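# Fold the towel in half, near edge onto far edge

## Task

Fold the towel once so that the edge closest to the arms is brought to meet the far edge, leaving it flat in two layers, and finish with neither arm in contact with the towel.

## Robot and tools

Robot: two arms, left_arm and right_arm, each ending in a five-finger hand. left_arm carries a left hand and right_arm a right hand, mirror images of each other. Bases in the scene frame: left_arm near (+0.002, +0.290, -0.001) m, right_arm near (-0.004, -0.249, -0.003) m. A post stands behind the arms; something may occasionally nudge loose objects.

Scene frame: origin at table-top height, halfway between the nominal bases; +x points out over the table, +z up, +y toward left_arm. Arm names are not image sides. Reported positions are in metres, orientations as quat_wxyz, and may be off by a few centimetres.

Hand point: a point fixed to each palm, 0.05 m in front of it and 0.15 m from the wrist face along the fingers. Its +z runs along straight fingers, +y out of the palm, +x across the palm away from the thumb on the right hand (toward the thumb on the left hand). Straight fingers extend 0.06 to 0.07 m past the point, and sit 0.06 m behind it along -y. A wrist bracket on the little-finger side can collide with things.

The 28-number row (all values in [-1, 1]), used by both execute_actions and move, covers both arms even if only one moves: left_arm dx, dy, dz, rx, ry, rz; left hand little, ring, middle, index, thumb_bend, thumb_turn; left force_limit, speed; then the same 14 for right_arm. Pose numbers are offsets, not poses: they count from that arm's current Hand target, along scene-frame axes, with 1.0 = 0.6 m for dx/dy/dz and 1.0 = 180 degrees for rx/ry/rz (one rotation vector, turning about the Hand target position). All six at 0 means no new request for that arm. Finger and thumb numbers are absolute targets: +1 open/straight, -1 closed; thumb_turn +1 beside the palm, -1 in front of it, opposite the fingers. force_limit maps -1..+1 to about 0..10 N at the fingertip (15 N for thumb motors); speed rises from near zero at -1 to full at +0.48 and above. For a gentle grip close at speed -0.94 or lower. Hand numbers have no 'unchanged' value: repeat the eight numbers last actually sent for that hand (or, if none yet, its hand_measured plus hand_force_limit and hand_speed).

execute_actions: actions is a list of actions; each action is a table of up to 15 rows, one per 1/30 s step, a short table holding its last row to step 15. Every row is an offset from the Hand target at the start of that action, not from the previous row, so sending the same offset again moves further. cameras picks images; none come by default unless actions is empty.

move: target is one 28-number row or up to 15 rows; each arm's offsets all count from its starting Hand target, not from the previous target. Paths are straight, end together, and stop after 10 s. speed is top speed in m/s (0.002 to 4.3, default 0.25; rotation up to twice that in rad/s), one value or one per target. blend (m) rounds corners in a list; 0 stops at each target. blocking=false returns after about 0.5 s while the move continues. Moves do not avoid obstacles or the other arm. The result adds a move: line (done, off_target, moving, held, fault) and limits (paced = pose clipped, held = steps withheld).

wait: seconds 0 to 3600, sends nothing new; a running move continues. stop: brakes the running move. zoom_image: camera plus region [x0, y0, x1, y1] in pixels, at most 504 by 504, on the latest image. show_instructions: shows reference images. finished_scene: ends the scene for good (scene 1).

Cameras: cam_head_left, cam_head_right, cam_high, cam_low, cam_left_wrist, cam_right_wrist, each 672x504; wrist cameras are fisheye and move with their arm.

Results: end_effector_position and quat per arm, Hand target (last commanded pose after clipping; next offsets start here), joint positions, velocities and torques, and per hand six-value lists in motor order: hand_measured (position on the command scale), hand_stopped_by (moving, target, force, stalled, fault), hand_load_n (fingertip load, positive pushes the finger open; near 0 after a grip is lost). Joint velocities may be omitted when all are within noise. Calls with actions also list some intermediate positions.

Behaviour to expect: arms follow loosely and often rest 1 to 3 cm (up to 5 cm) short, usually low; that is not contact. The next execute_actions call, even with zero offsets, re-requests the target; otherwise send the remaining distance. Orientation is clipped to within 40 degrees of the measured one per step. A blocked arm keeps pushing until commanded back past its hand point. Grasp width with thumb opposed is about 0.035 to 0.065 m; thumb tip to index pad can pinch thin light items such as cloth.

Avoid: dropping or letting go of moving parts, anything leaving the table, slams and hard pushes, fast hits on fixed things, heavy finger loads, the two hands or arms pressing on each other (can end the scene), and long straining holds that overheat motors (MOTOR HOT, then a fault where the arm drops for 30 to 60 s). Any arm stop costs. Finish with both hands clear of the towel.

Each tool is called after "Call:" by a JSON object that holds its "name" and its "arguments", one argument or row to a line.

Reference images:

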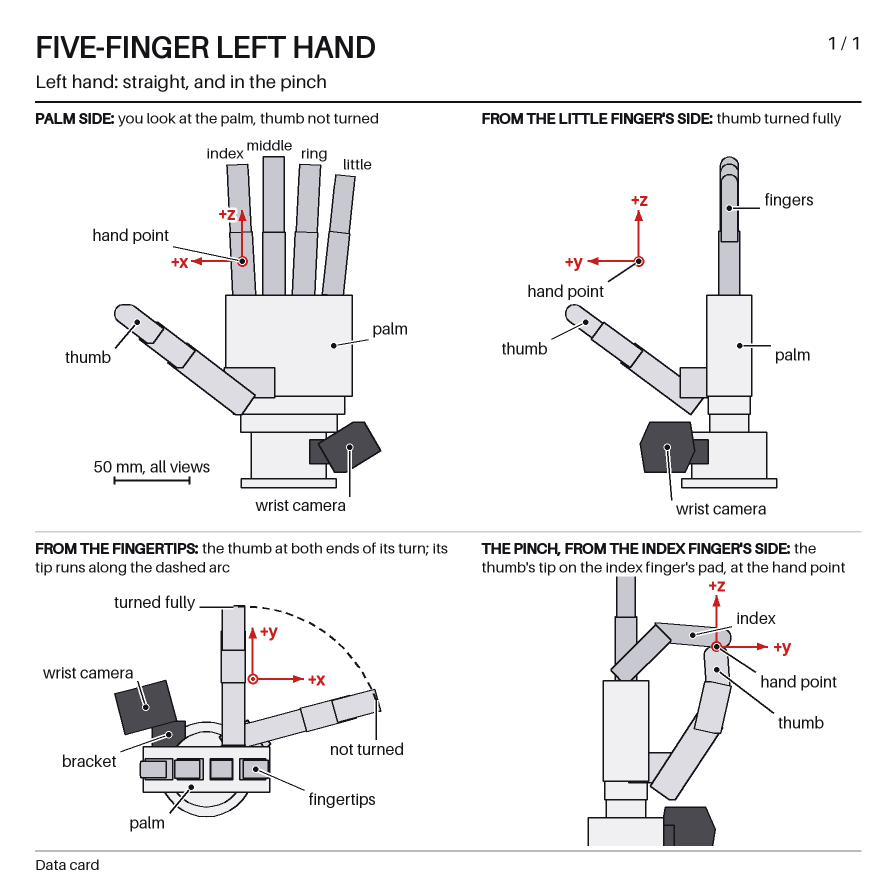

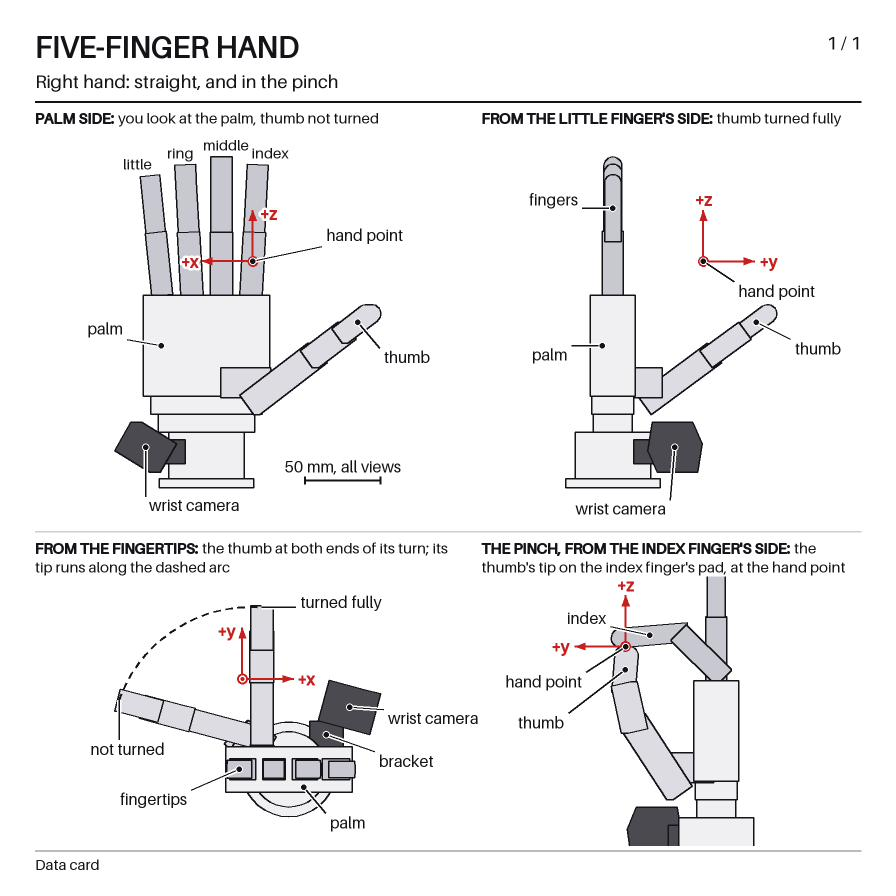

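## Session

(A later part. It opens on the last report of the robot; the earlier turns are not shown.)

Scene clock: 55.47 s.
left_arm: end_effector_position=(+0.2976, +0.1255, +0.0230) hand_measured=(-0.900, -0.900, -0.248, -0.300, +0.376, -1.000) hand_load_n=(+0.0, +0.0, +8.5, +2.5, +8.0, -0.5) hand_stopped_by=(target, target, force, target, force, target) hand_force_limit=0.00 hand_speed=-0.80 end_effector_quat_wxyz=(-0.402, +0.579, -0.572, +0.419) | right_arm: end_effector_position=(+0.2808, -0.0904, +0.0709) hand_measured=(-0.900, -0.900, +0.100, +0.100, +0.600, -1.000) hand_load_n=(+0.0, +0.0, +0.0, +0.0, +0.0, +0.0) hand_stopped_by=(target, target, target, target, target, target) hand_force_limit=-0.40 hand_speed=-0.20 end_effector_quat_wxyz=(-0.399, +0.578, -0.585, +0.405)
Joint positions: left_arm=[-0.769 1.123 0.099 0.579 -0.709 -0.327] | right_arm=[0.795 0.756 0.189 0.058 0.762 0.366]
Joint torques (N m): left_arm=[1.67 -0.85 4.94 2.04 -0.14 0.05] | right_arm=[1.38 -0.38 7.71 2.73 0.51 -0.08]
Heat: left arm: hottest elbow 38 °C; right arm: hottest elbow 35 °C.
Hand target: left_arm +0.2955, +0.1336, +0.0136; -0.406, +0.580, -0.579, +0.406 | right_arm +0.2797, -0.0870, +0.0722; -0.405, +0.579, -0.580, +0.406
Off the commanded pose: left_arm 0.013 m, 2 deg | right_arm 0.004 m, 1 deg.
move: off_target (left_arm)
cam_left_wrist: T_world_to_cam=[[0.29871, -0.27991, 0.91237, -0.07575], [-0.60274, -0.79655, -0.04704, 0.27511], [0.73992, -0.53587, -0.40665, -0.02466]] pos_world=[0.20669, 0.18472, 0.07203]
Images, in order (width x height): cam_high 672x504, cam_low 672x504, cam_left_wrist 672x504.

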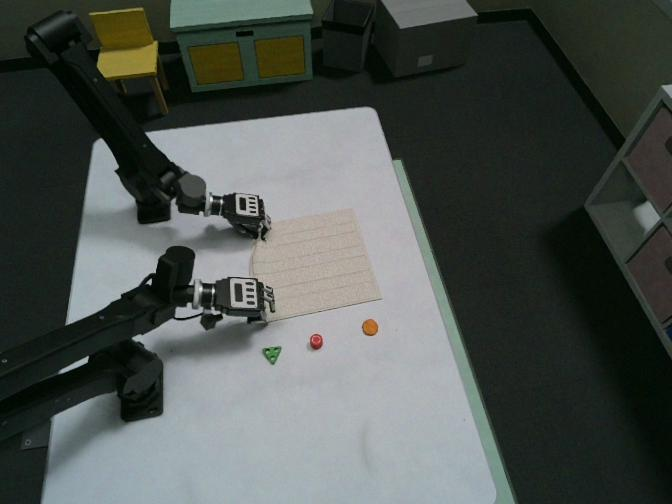

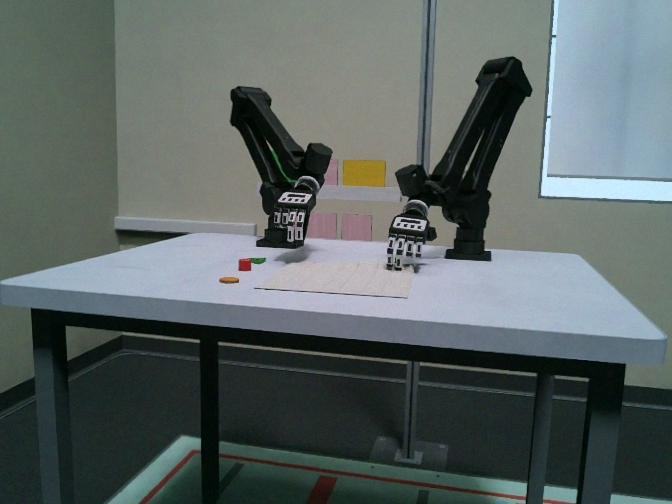

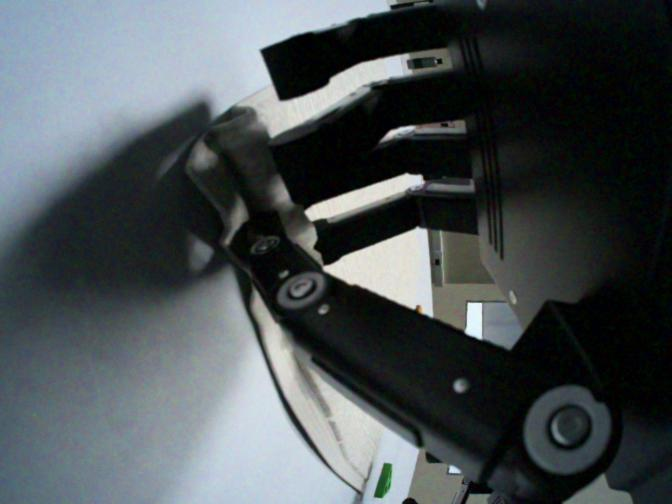

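Call:
{"name": "move", "arguments": {
  "target": [-0.005,-0.01,0.055,0,0,0,-0.9,-0.9,-0.3,-0.3,0.15,-1,0,-0.8,0,0,0,0,0,0,-0.9,-0.9,0.1,0.1,0.6,-1,-0.4,-0.2],
  "cameras": ["cam_low","cam_high","cam_left_wrist"],
  "speed": 0.05
}}

Call:
{"name": "zoom_image", "arguments": {
  "camera": "cam_low",
  "region": [240, 200, 440, 310]
}}

Call:
{"name": "zoom_image", "arguments": {
  "camera": "cam_high",
  "region": [200, 160, 400, 350]
}}

Scene clock: 60.87 s.
left_arm: end_effector_position=(+0.2838, +0.1424, +0.0294) hand_measured=(-0.900, -0.900, -0.248, -0.300, +0.378, -1.000) hand_load_n=(+0.0, +0.0, +7.5, +2.0, +9.5, +0.0) hand_stopped_by=(target, target, force, target, force, target) hand_force_limit=0.00 hand_speed=-0.80 end_effector_quat_wxyz=(-0.409, +0.581, -0.587, +0.388) | right_arm: end_effector_position=(+0.2808, -0.0904, +0.0709) hand_measured=(-0.900, -0.900, +0.100, +0.100, +0.600, -1.000) hand_load_n=(+0.0, +0.0, +0.0, +0.0, +0.0, +0.0) hand_stopped_by=(target, target, target, target, target, target) hand_force_limit=-0.40 hand_speed=-0.20 end_effector_quat_wxyz=(-0.399, +0.578, -0.585, +0.405)
Joint positions: left_arm=[-0.776 0.924 0.103 0.31 -0.733 -0.327] | right_arm=[0.795 0.756 0.189 0.058 0.762 0.366]
Joint torques (N m): left_arm=[-0.97 -2.26 10.41 1.16 -0.44 -0.16] | right_arm=[1.38 -0.38 7.72 2.74 0.51 -0.08]
Heat: left arm: hottest elbow 38 °C; right arm: hottest elbow 35 °C.
Hand target: left_arm +0.2924, +0.1275, +0.0465; -0.406, +0.580, -0.579, +0.406 | right_arm +0.2797, -0.0870, +0.0722; -0.405, +0.579, -0.580, +0.406
Off the commanded pose: left_arm 0.024 m, 2 deg | right_arm 0.004 m, 1 deg.
move: off_target (left_arm)
cam_left_wrist: T_world_to_cam=[[0.33958, -0.32458, 0.8828, -0.07713], [-0.59279, -0.80256, -0.06706, 0.27916], [0.73026, -0.50055, -0.46494, -0.00337]] pos_world=[0.19414, 0.19732, 0.08524]
Images, in order (width x height): cam_high 672x504, cam_low 672x504, cam_left_wrist 672x504.

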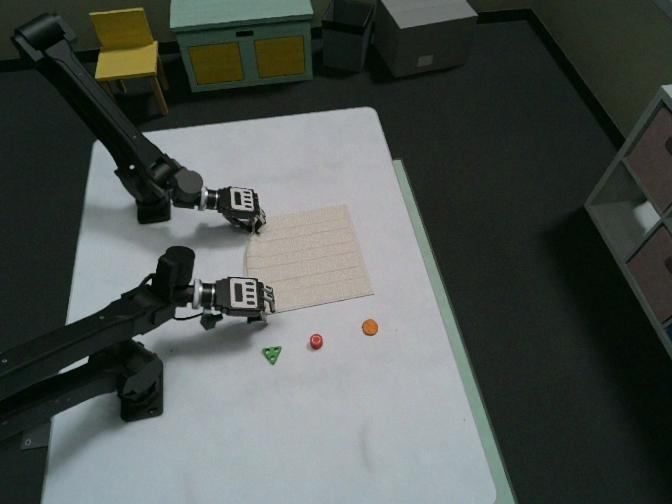

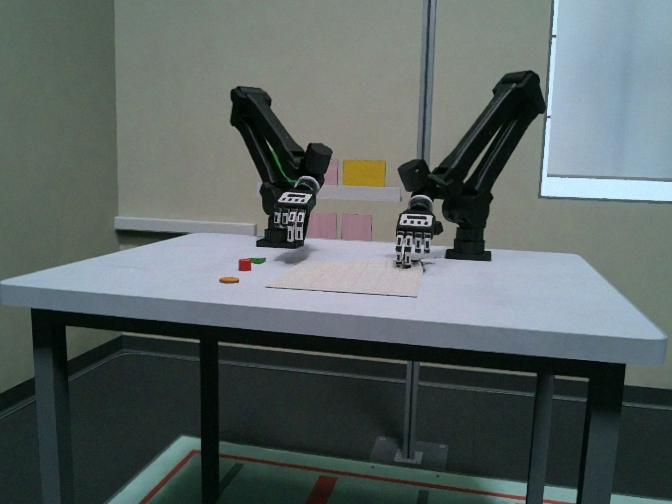

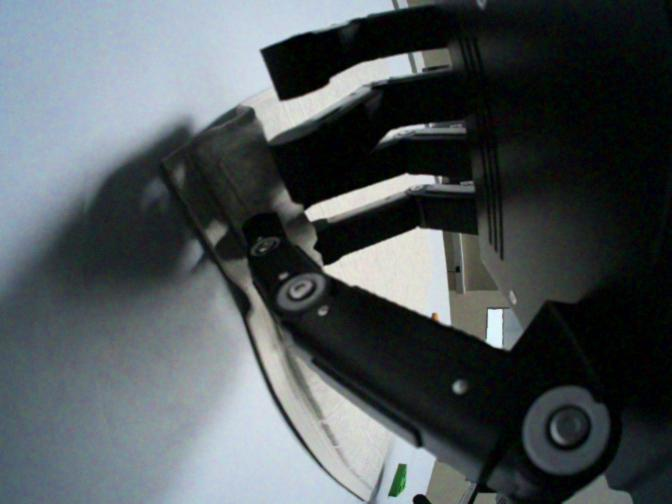

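Scaled by 2.520.

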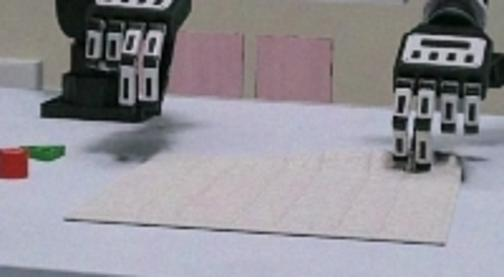

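Scaled by 2.520.

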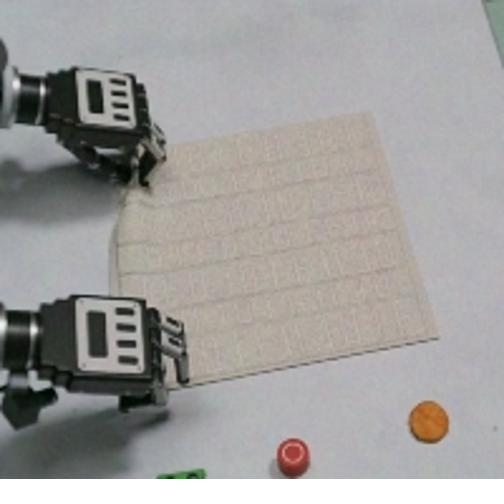

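Call:
{"name": "move", "arguments": {
  "target": [0,0,0.08,0,0,0,-0.9,-0.9,-0.3,-0.3,0.15,-1,0,-0.8,0,0,0,0,0,0,-0.9,-0.9,0.1,0.1,0.6,-1,-0.4,-0.2],
  "cameras": ["cam_low","cam_high","cam_left_wrist"],
  "speed": 0.05
}}

Call:
{"name": "zoom_image", "arguments": {
  "camera": "cam_low",
  "region": [240, 200, 440, 310]
}}

Call:
{"name": "zoom_image", "arguments": {
  "camera": "cam_high",
  "region": [200, 160, 400, 350]
}}

Scene clock: 63.00 s.
left_arm: end_effector_position=(+0.2846, +0.1415, +0.0711) hand_measured=(-0.900, -0.900, -0.248, -0.300, +0.378, -1.000) hand_load_n=(+0.0, +0.0, +7.5, +2.0, +9.0, +0.0) hand_stopped_by=(target, target, force, target, force, target) hand_force_limit=0.00 hand_speed=-0.80 end_effector_quat_wxyz=(-0.409, +0.581, -0.589, +0.385) | right_arm: end_effector_position=(+0.2808, -0.0904, +0.0709) hand_measured=(-0.900, -0.900, +0.100, +0.100, +0.600, -1.000) hand_load_n=(+0.0, +0.0, +0.0, +0.0, +0.0, +0.0) hand_stopped_by=(target, target, target, target, target, target) hand_force_limit=-0.40 hand_speed=-0.20 end_effector_quat_wxyz=(-0.399, +0.578, -0.585, +0.405)
Joint positions: left_arm=[-0.776 0.718 0.186 0.014 -0.733 -0.327] | right_arm=[0.795 0.756 0.189 0.058 0.762 0.366]
Joint torques (N m): left_arm=[-0.56 -1.08 12.48 1.01 -0.4 -0.15] | right_arm=[1.38 -0.38 7.72 2.73 0.51 -0.08]
Heat: left arm: hottest elbow 38 °C; right arm: hottest elbow 35 °C.
Hand target: left_arm +0.2924, +0.1275, +0.0945; -0.406, +0.580, -0.579, +0.406 | right_arm +0.2797, -0.0870, +0.0722; -0.405, +0.579, -0.580, +0.406
Off the commanded pose: left_arm 0.028 m, 3 deg | right_arm 0.004 m, 1 deg.
move: off_target (left_arm)
cam_left_wrist: T_world_to_cam=[[0.34369, -0.32864, 0.8797, -0.11483], [-0.59315, -0.80222, -0.06795, 0.28188], [0.72805, -0.49844, -0.47064, 0.01568]] pos_world=[0.19525, 0.19621, 0.12756]
Images, in order (width x height): cam_high 672x504, cam_low 672x504, cam_left_wrist 672x504.

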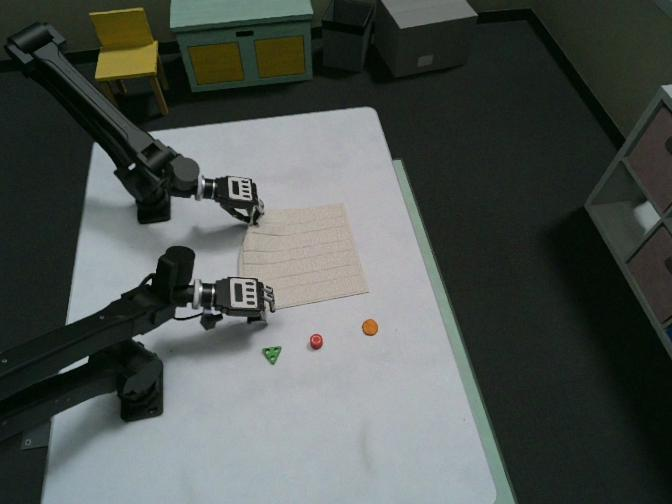

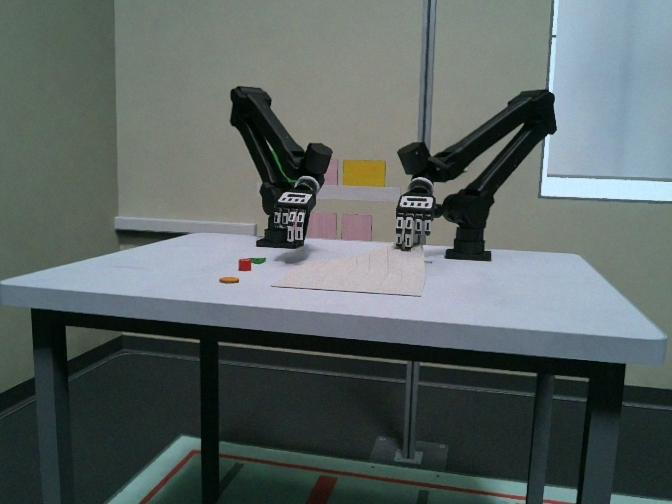

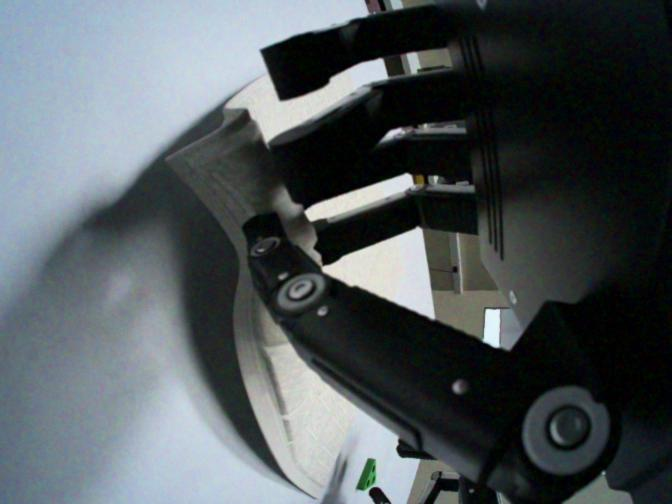

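Scaled by 2.520.

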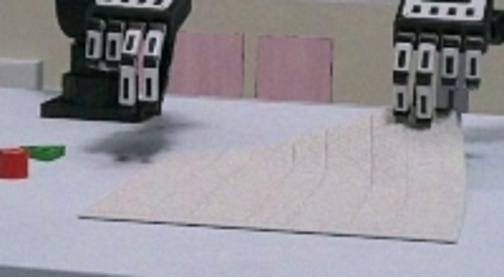

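Scaled by 2.520.

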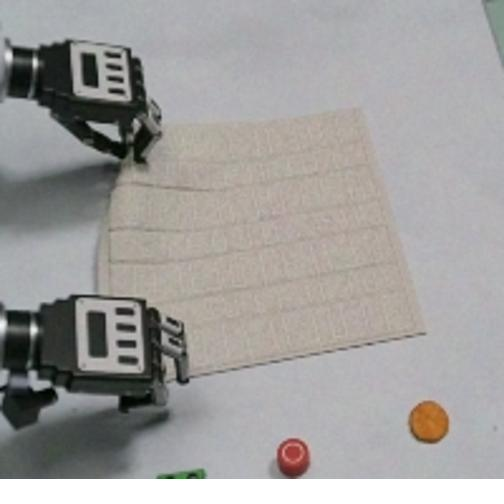

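Call:
{"name": "move", "arguments": {
  "target": [0,0.0,-0.04,0,0,0,-0.9,-0.9,-0.3,-0.3,0.15,-1,0,-0.8,-0.04,0.015,0.03,0,0,0,-0.9,-0.9,0.1,0.1,0.6,-1,-0.4,-0.2],
  "cameras": ["cam_low","cam_high","cam_left_wrist","cam_right_wrist"],
  "speed": 0.05
}}

Call:
{"name": "zoom_image", "arguments": {
  "camera": "cam_high",
  "region": [200, 160, 400, 350]
}}

Scene clock: 64.83 s.
left_arm: end_effector_position=(+0.2917, +0.1339, +0.0682) hand_measured=(-0.900, -0.900, -0.248, -0.300, +0.378, -1.000) hand_load_n=(+0.0, +0.0, +7.5, +2.0, +9.0, +0.0) hand_stopped_by=(target, target, force, target, force, target) hand_force_limit=0.00 hand_speed=-0.80 end_effector_quat_wxyz=(-0.409, +0.581, -0.582, +0.396) | right_arm: end_effector_position=(+0.2520, -0.0889, +0.0722) hand_measured=(-0.900, -0.900, +0.100, +0.100, +0.600, -1.000) hand_load_n=(+0.0, +0.0, +0.0, +0.0, +0.0, +0.0) hand_stopped_by=(target, target, target, target, target, target) hand_force_limit=-0.40 hand_speed=-0.20 end_effector_quat_wxyz=(-0.390, +0.587, -0.579, +0.410)
Joint positions: left_arm=[-0.777 0.788 0.183 0.111 -0.735 -0.329] | right_arm=[0.933 0.654 0.189 -0.134 0.881 0.452]
Joint torques (N m): left_arm=[-0.62 -0.5 8.4 2.65 -0.37 -0.14] | right_arm=[1.32 -0.09 10.93 1.14 0.6 0.07]
Heat: left arm: hottest elbow 38 °C; right arm: hottest elbow 35 °C.
Hand target: left_arm +0.2924, +0.1275, +0.0706; -0.406, +0.580, -0.579, +0.406 | right_arm +0.2557, -0.0780, +0.0902; -0.405, +0.579, -0.579, +0.406
Off the commanded pose: left_arm 0.007 m, 1 deg | right_arm 0.021 m, 2 deg.
move: off_target (right_arm)
cam_left_wrist: T_world_to_cam=[[0.32859, -0.31301, 0.8911, -0.11573], [-0.59193, -0.80345, -0.06395, 0.27941], [0.73596, -0.50646, -0.44929, 0.00271]] pos_world=[0.20142, 0.18964, 0.12221]
cam_right_wrist: T_world_to_cam=[[-0.38435, -0.26379, -0.8847, 0.13384], [-0.49003, 0.87045, -0.04666, 0.21167], [0.7824, 0.4156, -0.46382, -0.01511]] pos_world=[0.16699, -0.14266, 0.12128]
Images, in order (width x height): cam_high 672x504, cam_low 672x504, cam_left_wrist 672x504, cam_right_wrist 672x504.

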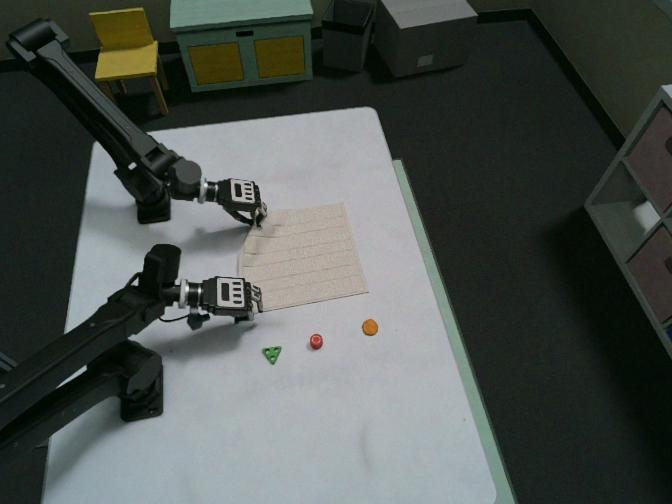

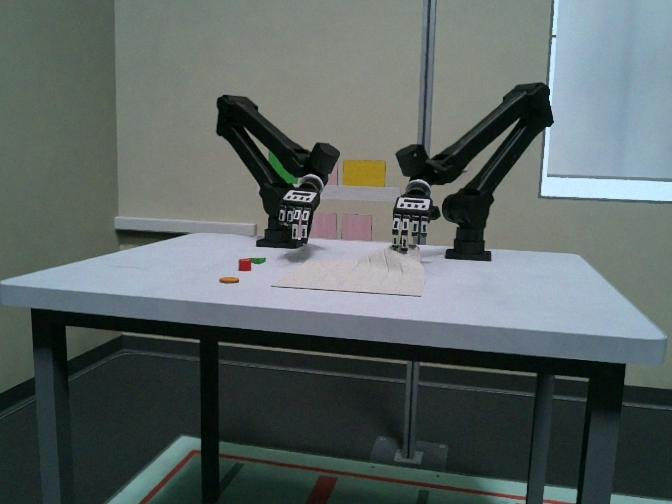

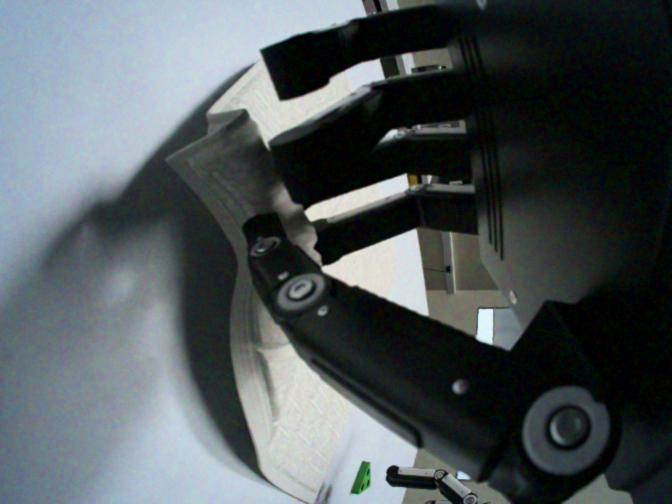

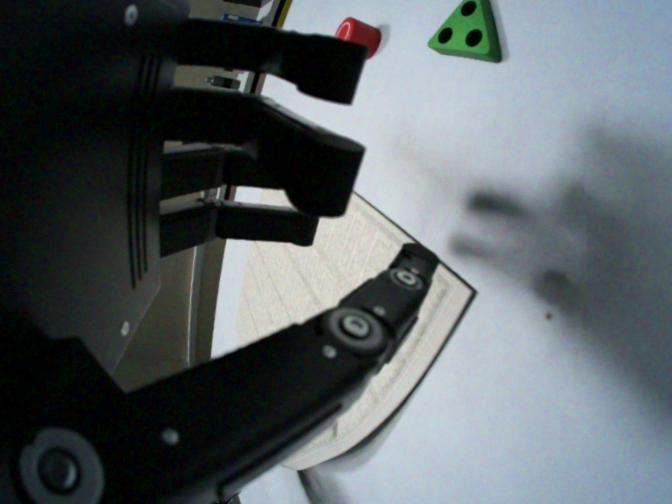

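Scaled by 2.520.

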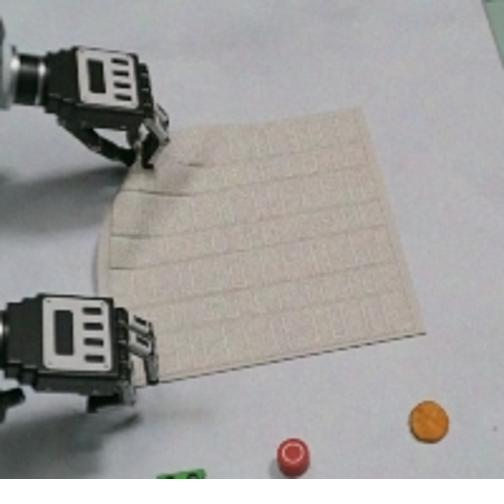

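Call:
{"name": "move", "arguments": {
  "target": [
    [0,0.0,-0.05,0,0,0,-0.9,-0.9,-0.3,-0.3,0.15,-1,0,-0.8,0.0438,0.055,-0.03,0,0,0,-0.9,-0.9,0.1,0.1,0.6,-1,0,-0.2],
    [0,0.0,-0.05,0,0,0,-0.9,-0.9,-0.3,-0.3,0.15,-1,0,-0.8,0.0438,0.055,-0.08,0,0,0,-0.9,-0.9,0.1,0.1,0.6,-1,0,-0.2]
  ],
  "cameras": ["cam_low","cam_high","cam_left_wrist","cam_right_wrist"],
  "speed": 0.05
}}

Call:
{"name": "zoom_image", "arguments": {
  "camera": "cam_high",
  "region": [200, 160, 400, 350]
}}

Scene clock: 68.53 s.
left_arm: end_effector_position=(+0.2925, +0.1332, +0.0390) hand_measured=(-0.900, -0.900, -0.248, -0.300, +0.378, -1.000) hand_load_n=(+0.0, +0.0, +7.5, +2.0, +9.5, +0.0) hand_stopped_by=(target, target, force, target, force, target) hand_force_limit=0.00 hand_speed=-0.80 end_effector_quat_wxyz=(-0.409, +0.581, -0.581, +0.396) | right_arm: end_effector_position=(+0.2805, -0.0451, +0.0428) hand_measured=(-0.900, -0.900, +0.100, +0.100, +0.600, -1.000) hand_load_n=(+0.0, +0.0, +0.0, +0.0, +0.0, +0.0) hand_stopped_by=(target, target, target, target, target, target) hand_force_limit=0.00 hand_speed=-0.20 end_effector_quat_wxyz=(-0.404, +0.580, -0.580, +0.406)
Joint positions: left_arm=[-0.777 0.945 0.132 0.32 -0.735 -0.329] | right_arm=[0.938 1.061 0.218 0.272 0.879 0.457]
Joint torques (N m): left_arm=[-0.79 -1.08 7.17 2.56 -0.35 -0.15] | right_arm=[0.09 -1.2 6.34 2.51 0.24 -0.06]
Motor temperatures (°C): left_arm=[29 27 38 26 33 29] | right_arm=[32 30 36 30 31 31]
Heat: left arm: hottest elbow 38 °C; right arm: hottest elbow 36 °C.
Hand target: left_arm +0.2924, +0.1275, +0.0406; -0.406, +0.580, -0.579, +0.406 | right_arm +0.2819, -0.0450, +0.0421; -0.405, +0.579, -0.579, +0.406
Off the commanded pose: left_arm 0.006 m, 1 deg | right_arm 0.002 m, 0 deg.
move: done
cam_left_wrist: T_world_to_cam=[[0.32711, -0.31152, 0.89216, -0.09006], [-0.59181, -0.80356, -0.0636, 0.27734], [0.73672, -0.50719, -0.44721, -0.01157]] pos_world=[0.20212, 0.18894, 0.09281]
cam_right_wrist: T_world_to_cam=[[-0.36911, -0.24046, -0.89774, 0.1277], [-0.49375, 0.86909, -0.02978, 0.18639], [0.78738, 0.43227, -0.43952, -0.071]] pos_world=[0.19507, -0.10059, 0.08898]
Images, in order (width x height): cam_high 672x504, cam_low 672x504, cam_left_wrist 672x504, cam_right_wrist 672x504.

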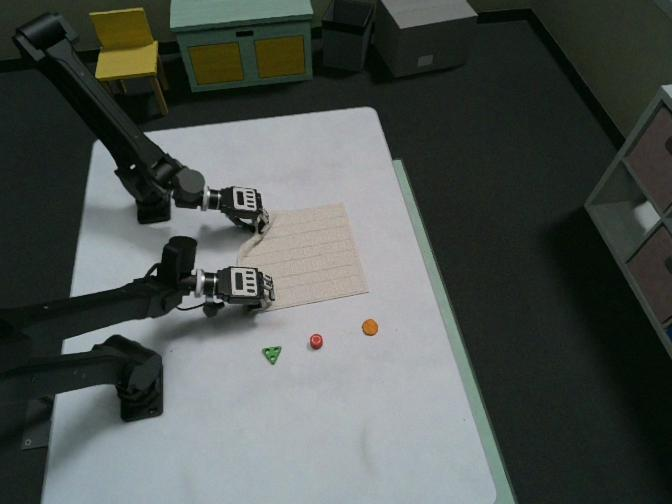

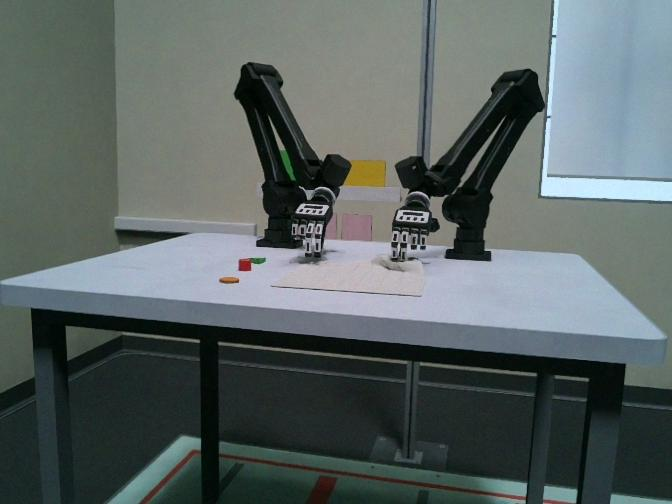

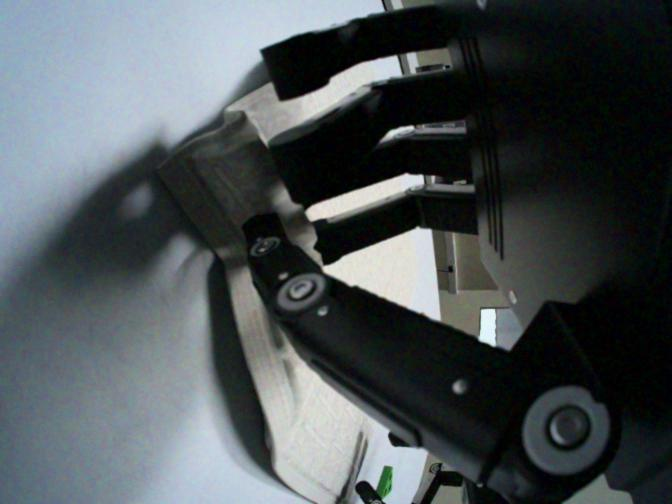

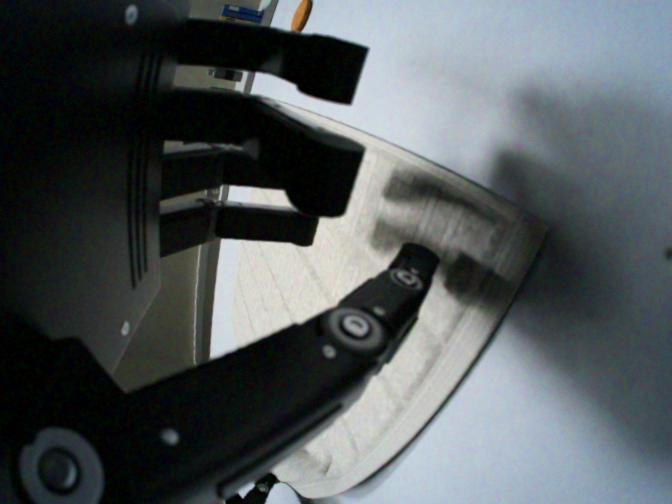

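Scaled by 2.520.

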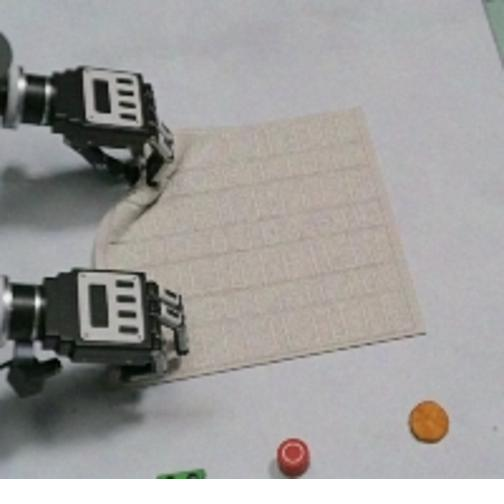

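Call:
{"name": "move", "arguments": {
  "target": [0,0.0,0,0,0,0,-0.9,-0.9,-0.3,-0.3,0.15,-1,0,-0.8,-0.01,0,-0.0285,0,0,0,-0.9,-0.9,0.1,0.1,0.6,-1,0,-0.2],
  "cameras": ["cam_low","cam_high","cam_right_wrist"],
  "speed": 0.04
}}

Call:
{"name": "zoom_image", "arguments": {
  "camera": "cam_high",
  "region": [200, 160, 400, 350]
}}

Scene clock: 70.13 s.
left_arm: end_effector_position=(+0.2925, +0.1332, +0.0390) hand_measured=(-0.900, -0.900, -0.248, -0.300, +0.378, -1.000) hand_load_n=(+0.0, +0.0, +7.5, +2.0, +9.0, +0.0) hand_stopped_by=(target, target, force, target, force, target) hand_force_limit=0.00 hand_speed=-0.80 end_effector_quat_wxyz=(-0.409, +0.581, -0.581, +0.396) | right_arm: end_effector_position=(+0.2800, -0.0462, +0.0294) hand_measured=(-0.900, -0.900, +0.100, +0.100, +0.600, -1.000) hand_load_n=(+0.0, +0.0, +0.0, +0.0, -0.5, -1.0) hand_stopped_by=(target, target, target, target, target, target) hand_force_limit=0.00 hand_speed=-0.20 end_effector_quat_wxyz=(-0.404, +0.576, -0.581, +0.408)
Joint positions: left_arm=[-0.777 0.945 0.132 0.32 -0.735 -0.329] | right_arm=[0.944 1.134 0.199 0.362 0.892 0.464]
Joint torques (N m): left_arm=[-0.5 -1.14 7.13 2.59 -0.36 -0.16] | right_arm=[1.38 -1.85 5.18 2.44 0.5 0.07]
Heat: left arm: hottest elbow 38 °C; right arm: hottest elbow 36 °C.
Hand target: left_arm +0.2924, +0.1275, +0.0406; -0.406, +0.580, -0.579, +0.406 | right_arm +0.2759, -0.0450, +0.0250; -0.405, +0.579, -0.580, +0.406
Off the commanded pose: left_arm 0.006 m, 1 deg | right_arm 0.006 m, 1 deg.
move: done
cam_right_wrist: T_world_to_cam=[[-0.36693, -0.23663, -0.89965, 0.11479], [-0.48629, 0.87324, -0.03135, 0.18482], [0.79302, 0.42599, -0.43549, -0.07802]] pos_world=[0.19387, -0.101, 0.07509]
Images, in order (width x height): cam_high 672x504, cam_low 672x504, cam_right_wrist 672x504.

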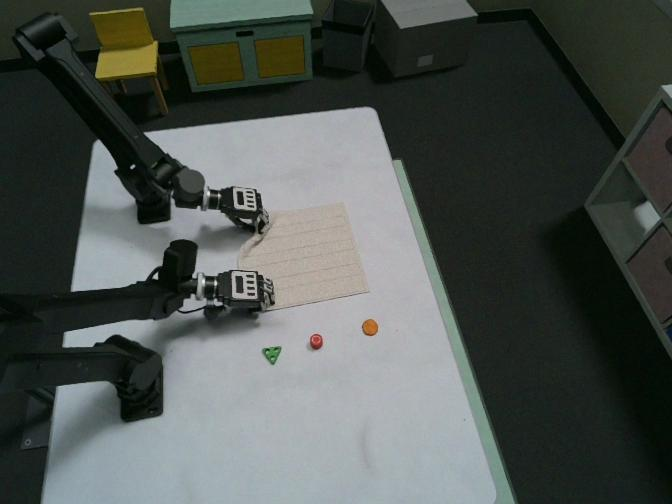

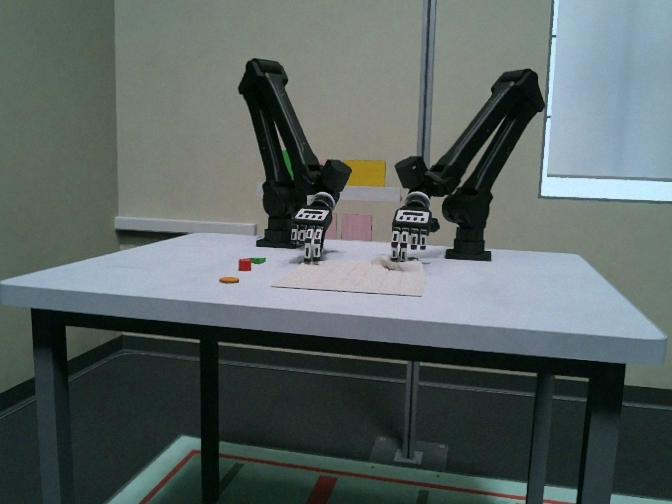

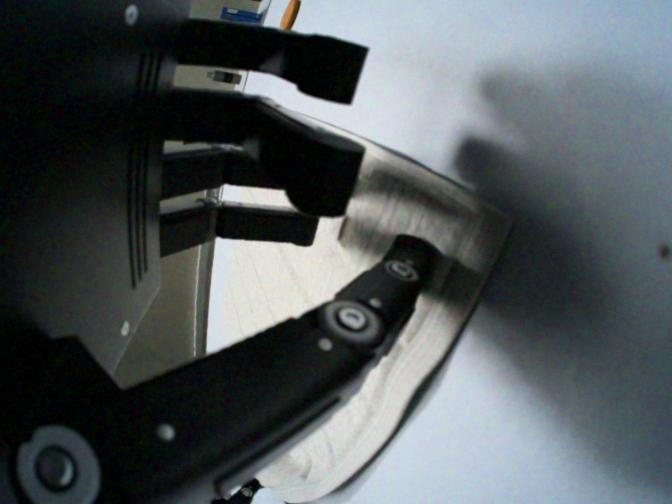

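Scaled by 2.520.

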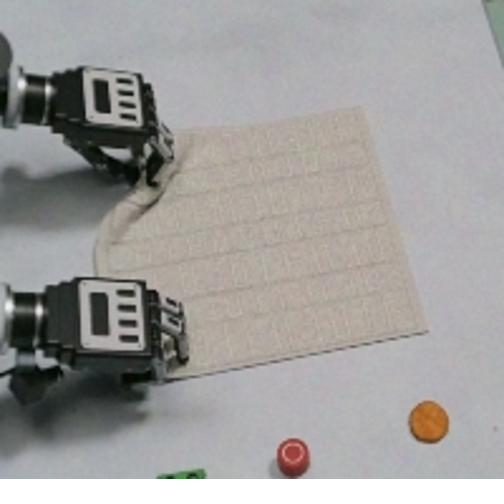

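Now close the right pinch while pressing.

Call:
{"name": "move", "arguments": {
  "target": [0,0.0,0,0,0,0,-0.9,-0.9,-0.3,-0.3,0.15,-1,0,-0.8,0,0,-0.02,0,0,0,-0.9,-0.9,-0.3,-0.3,0.15,-1,0,-0.8],
  "cameras": ["cam_low","cam_high","cam_right_wrist"],
  "speed": 0.015
}}

Call:
{"name": "zoom_image", "arguments": {
  "camera": "cam_high",
  "region": [200, 160, 400, 350]
}}

Scene clock: 71.80 s.
left_arm: end_effector_position=(+0.2925, +0.1332, +0.0390) hand_measured=(-0.900, -0.900, -0.248, -0.300, +0.378, -1.000) hand_load_n=(+0.0, +0.5, +7.5, +2.0, +9.5, +0.0) hand_stopped_by=(target, target, force, target, force, target) hand_force_limit=0.00 hand_speed=-0.80 end_effector_quat_wxyz=(-0.409, +0.581, -0.581, +0.396) | right_arm: end_effector_position=(+0.2823, -0.0435, +0.0216) hand_measured=(-0.900, -0.900, -0.298, -0.300, +0.300, -1.000) hand_load_n=(+0.0, +0.0, +6.0, +0.0, +7.5, +0.0) hand_stopped_by=(target, target, force, target, force, target) hand_force_limit=0.00 hand_speed=-0.80 end_effector_quat_wxyz=(-0.409, +0.571, -0.583, +0.408)
Joint positions: left_arm=[-0.777 0.945 0.132 0.32 -0.735 -0.329] | right_arm=[0.944 1.203 0.19 0.454 0.895 0.465]
Joint torques (N m): left_arm=[-0.73 -1.08 7.09 2.58 -0.36 -0.16] | right_arm=[1.26 -1.9 4.33 2.18 0.33 0.06]
Heat: left arm: hottest elbow 38 °C; right arm: hottest elbow 36 °C.
Hand target: left_arm +0.2924, +0.1275, +0.0406; -0.406, +0.580, -0.579, +0.406 | right_arm +0.2760, -0.0449, +0.0131; -0.406, +0.579, -0.579, +0.406
Off the commanded pose: left_arm 0.006 m, 1 deg | right_arm 0.011 m, 1 deg.
move: off_target (right_arm)
cam_right_wrist: T_world_to_cam=[[-0.35866, -0.22494, -0.90596, 0.10756], [-0.48387, 0.87477, -0.02564, 0.18257], [0.79827, 0.42917, -0.42258, -0.08598]] pos_world=[0.19556, -0.09861, 0.06579]
Images, in order (width x height): cam_high 672x504, cam_low 672x504, cam_right_wrist 672x504.

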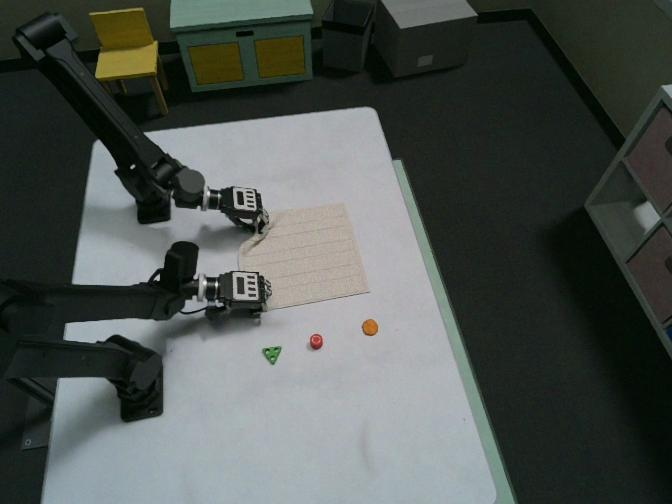

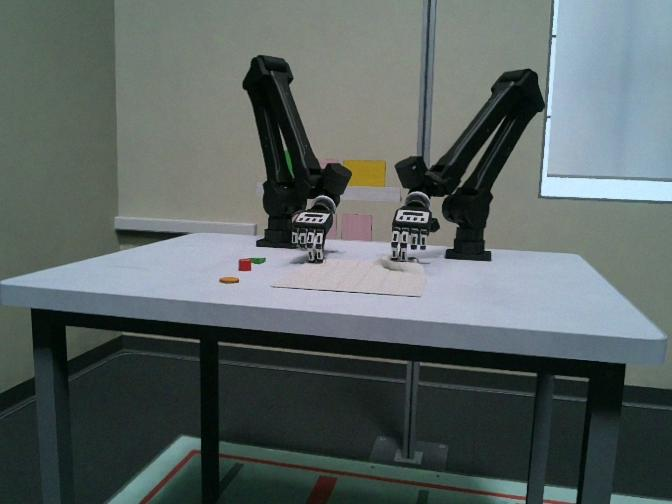

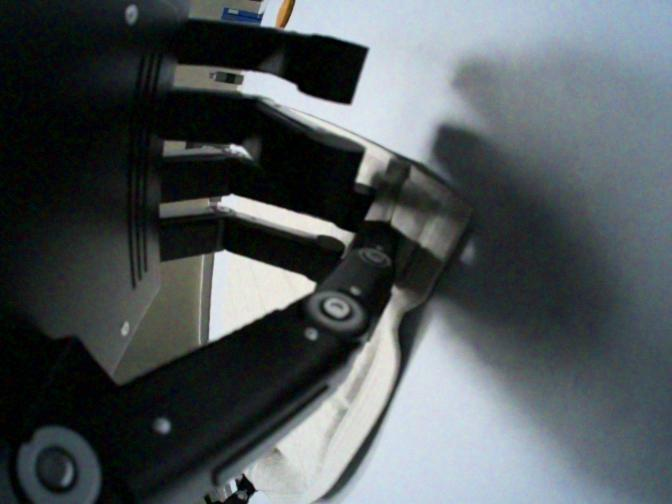

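Scaled by 2.520.

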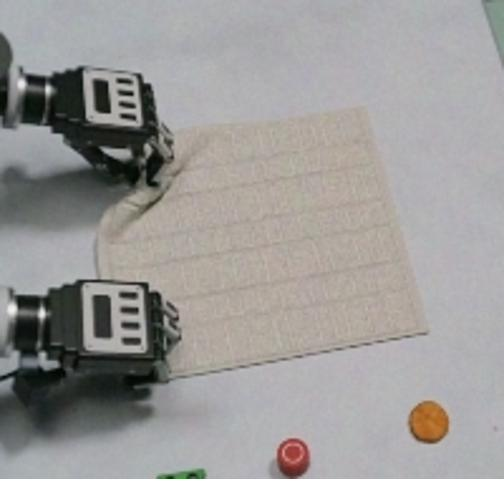

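Call:
{"name": "move", "arguments": {
  "target": [
    [0,0.0,0,0,0,0,-0.9,-0.9,-0.3,-0.3,0.15,-1,0,-0.8,0,0,0.01,0,0,0,-0.9,-0.9,-0.3,-0.45,0.15,-1,0,-0.8],
    [0,0.0,0.03,0,0,0,-0.9,-0.9,-0.3,-0.3,0.15,-1,0,-0.8,0.01,0,0.1,0,0,0,-0.9,-0.9,-0.3,-0.45,0.15,-1,0,-0.8]
  ],
  "cameras": ["cam_low","cam_high","cam_left_wrist","cam_right_wrist"],
  "speed": 0.04
}}

Call:
{"name": "zoom_image", "arguments": {
  "camera": "cam_high",
  "region": [200, 160, 400, 350]
}}

Call:
{"name": "zoom_image", "arguments": {
  "camera": "cam_low",
  "region": [240, 200, 440, 310]
}}

Scene clock: 75.17 s.
left_arm: end_effector_position=(+0.2870, +0.1387, +0.0446) hand_measured=(-0.900, -0.900, -0.248, -0.300, +0.378, -1.000) hand_load_n=(+0.0, +0.0, +7.5, +2.0, +9.5, +0.0) hand_stopped_by=(target, target, force, target, force, target) hand_force_limit=0.00 hand_speed=-0.80 end_effector_quat_wxyz=(-0.409, +0.581, -0.584, +0.392) | right_arm: end_effector_position=(+0.2708, -0.0558, +0.0538) hand_measured=(-0.900, -0.900, -0.298, -0.450, +0.300, -1.000) hand_load_n=(+0.0, +0.0, +5.5, +1.0, +8.0, +0.0) hand_stopped_by=(target, target, force, target, force, target) hand_force_limit=0.00 hand_speed=-0.80 end_effector_quat_wxyz=(-0.393, +0.590, -0.577, +0.407)
Joint positions: left_arm=[-0.777 0.862 0.132 0.227 -0.735 -0.329] | right_arm=[0.944 0.937 0.221 0.116 0.879 0.457]
Joint torques (N m): left_arm=[-0.44 -1.9 10.22 1.16 -0.37 -0.13] | right_arm=[-0.32 -2.02 10.35 1.29 0.27 -0.07]
Heat: left arm: hottest elbow 39 °C; right arm: hottest elbow 35 °C.
Hand target: left_arm +0.2925, +0.1275, +0.0587; -0.406, +0.580, -0.578, +0.406 | right_arm +0.2819, -0.0449, +0.0730; -0.405, +0.579, -0.579, +0.406
Off the commanded pose: left_arm 0.019 m, 2 deg | right_arm 0.025 m, 2 deg.
move: off_target (left_arm, right_arm)
cam_left_wrist: T_world_to_cam=[[0.33389, -0.31822, 0.88727, -0.09226], [-0.59229, -0.80309, -0.06515, 0.279], [0.73329, -0.50377, -0.45662, -0.00133]] pos_world=[0.19703, 0.19403, 0.09943]
cam_right_wrist: T_world_to_cam=[[-0.38238, -0.26421, -0.88543, 0.13306], [-0.4991, 0.86549, -0.04272, 0.19311], [0.77762, 0.42558, -0.46281, -0.05032]] pos_world=[0.18639, -0.11056, 0.10278]
Images, in order (width x height): cam_high 672x504, cam_low 672x504, cam_left_wrist 672x504, cam_right_wrist 672x504.

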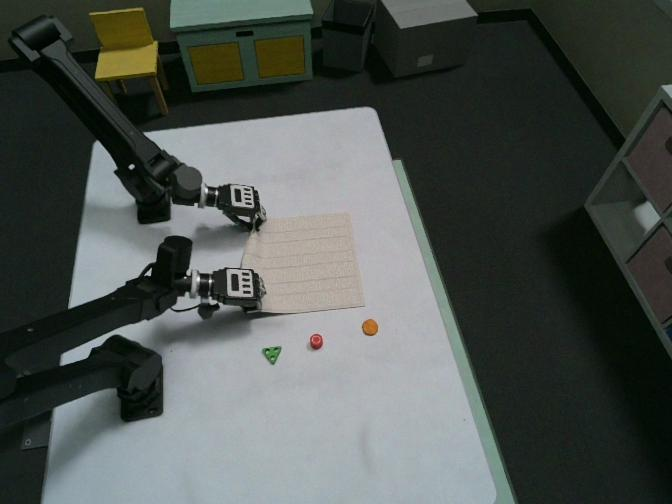

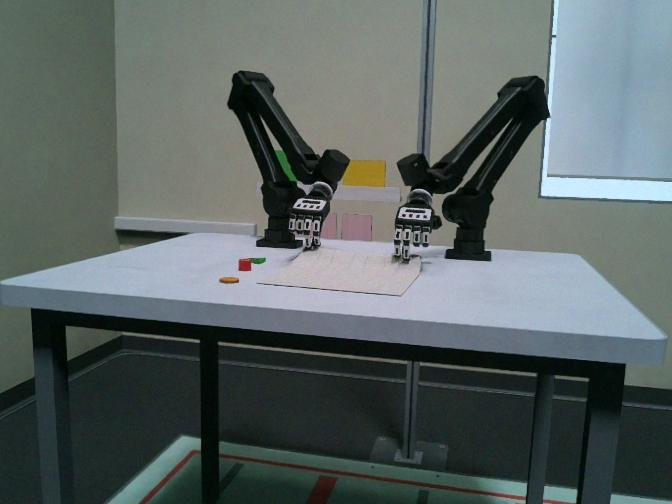

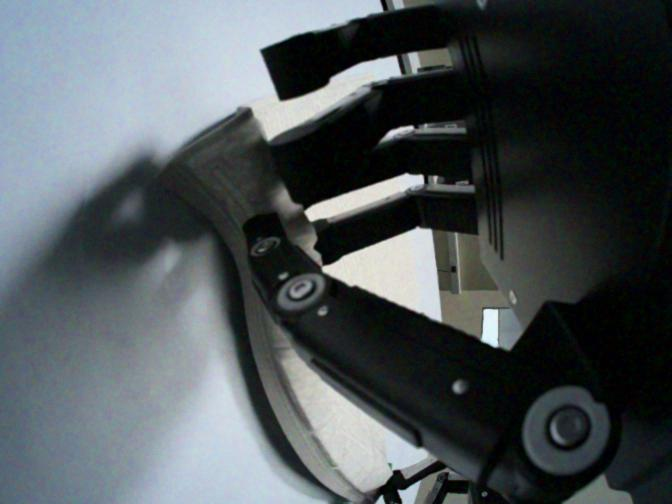

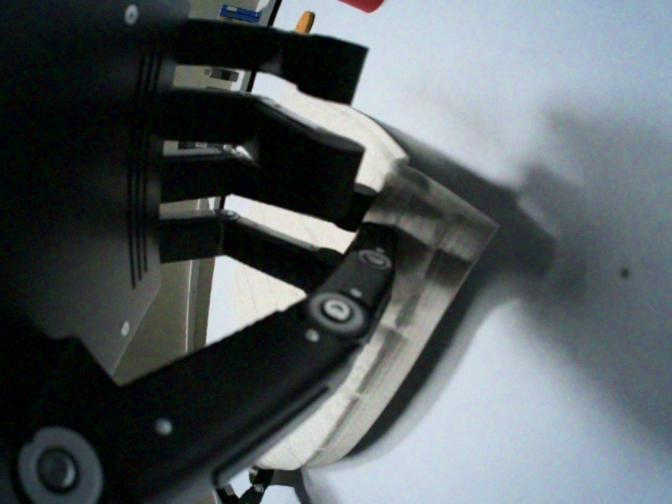

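Scaled by 2.520.

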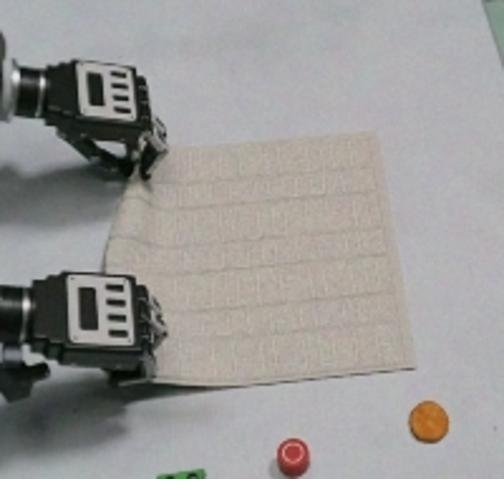

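Scaled by 2.520.

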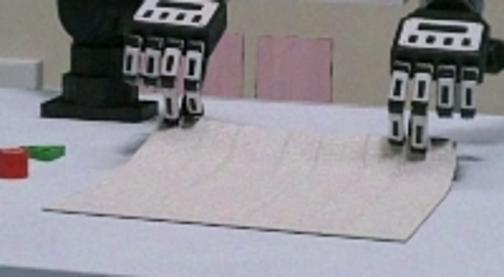

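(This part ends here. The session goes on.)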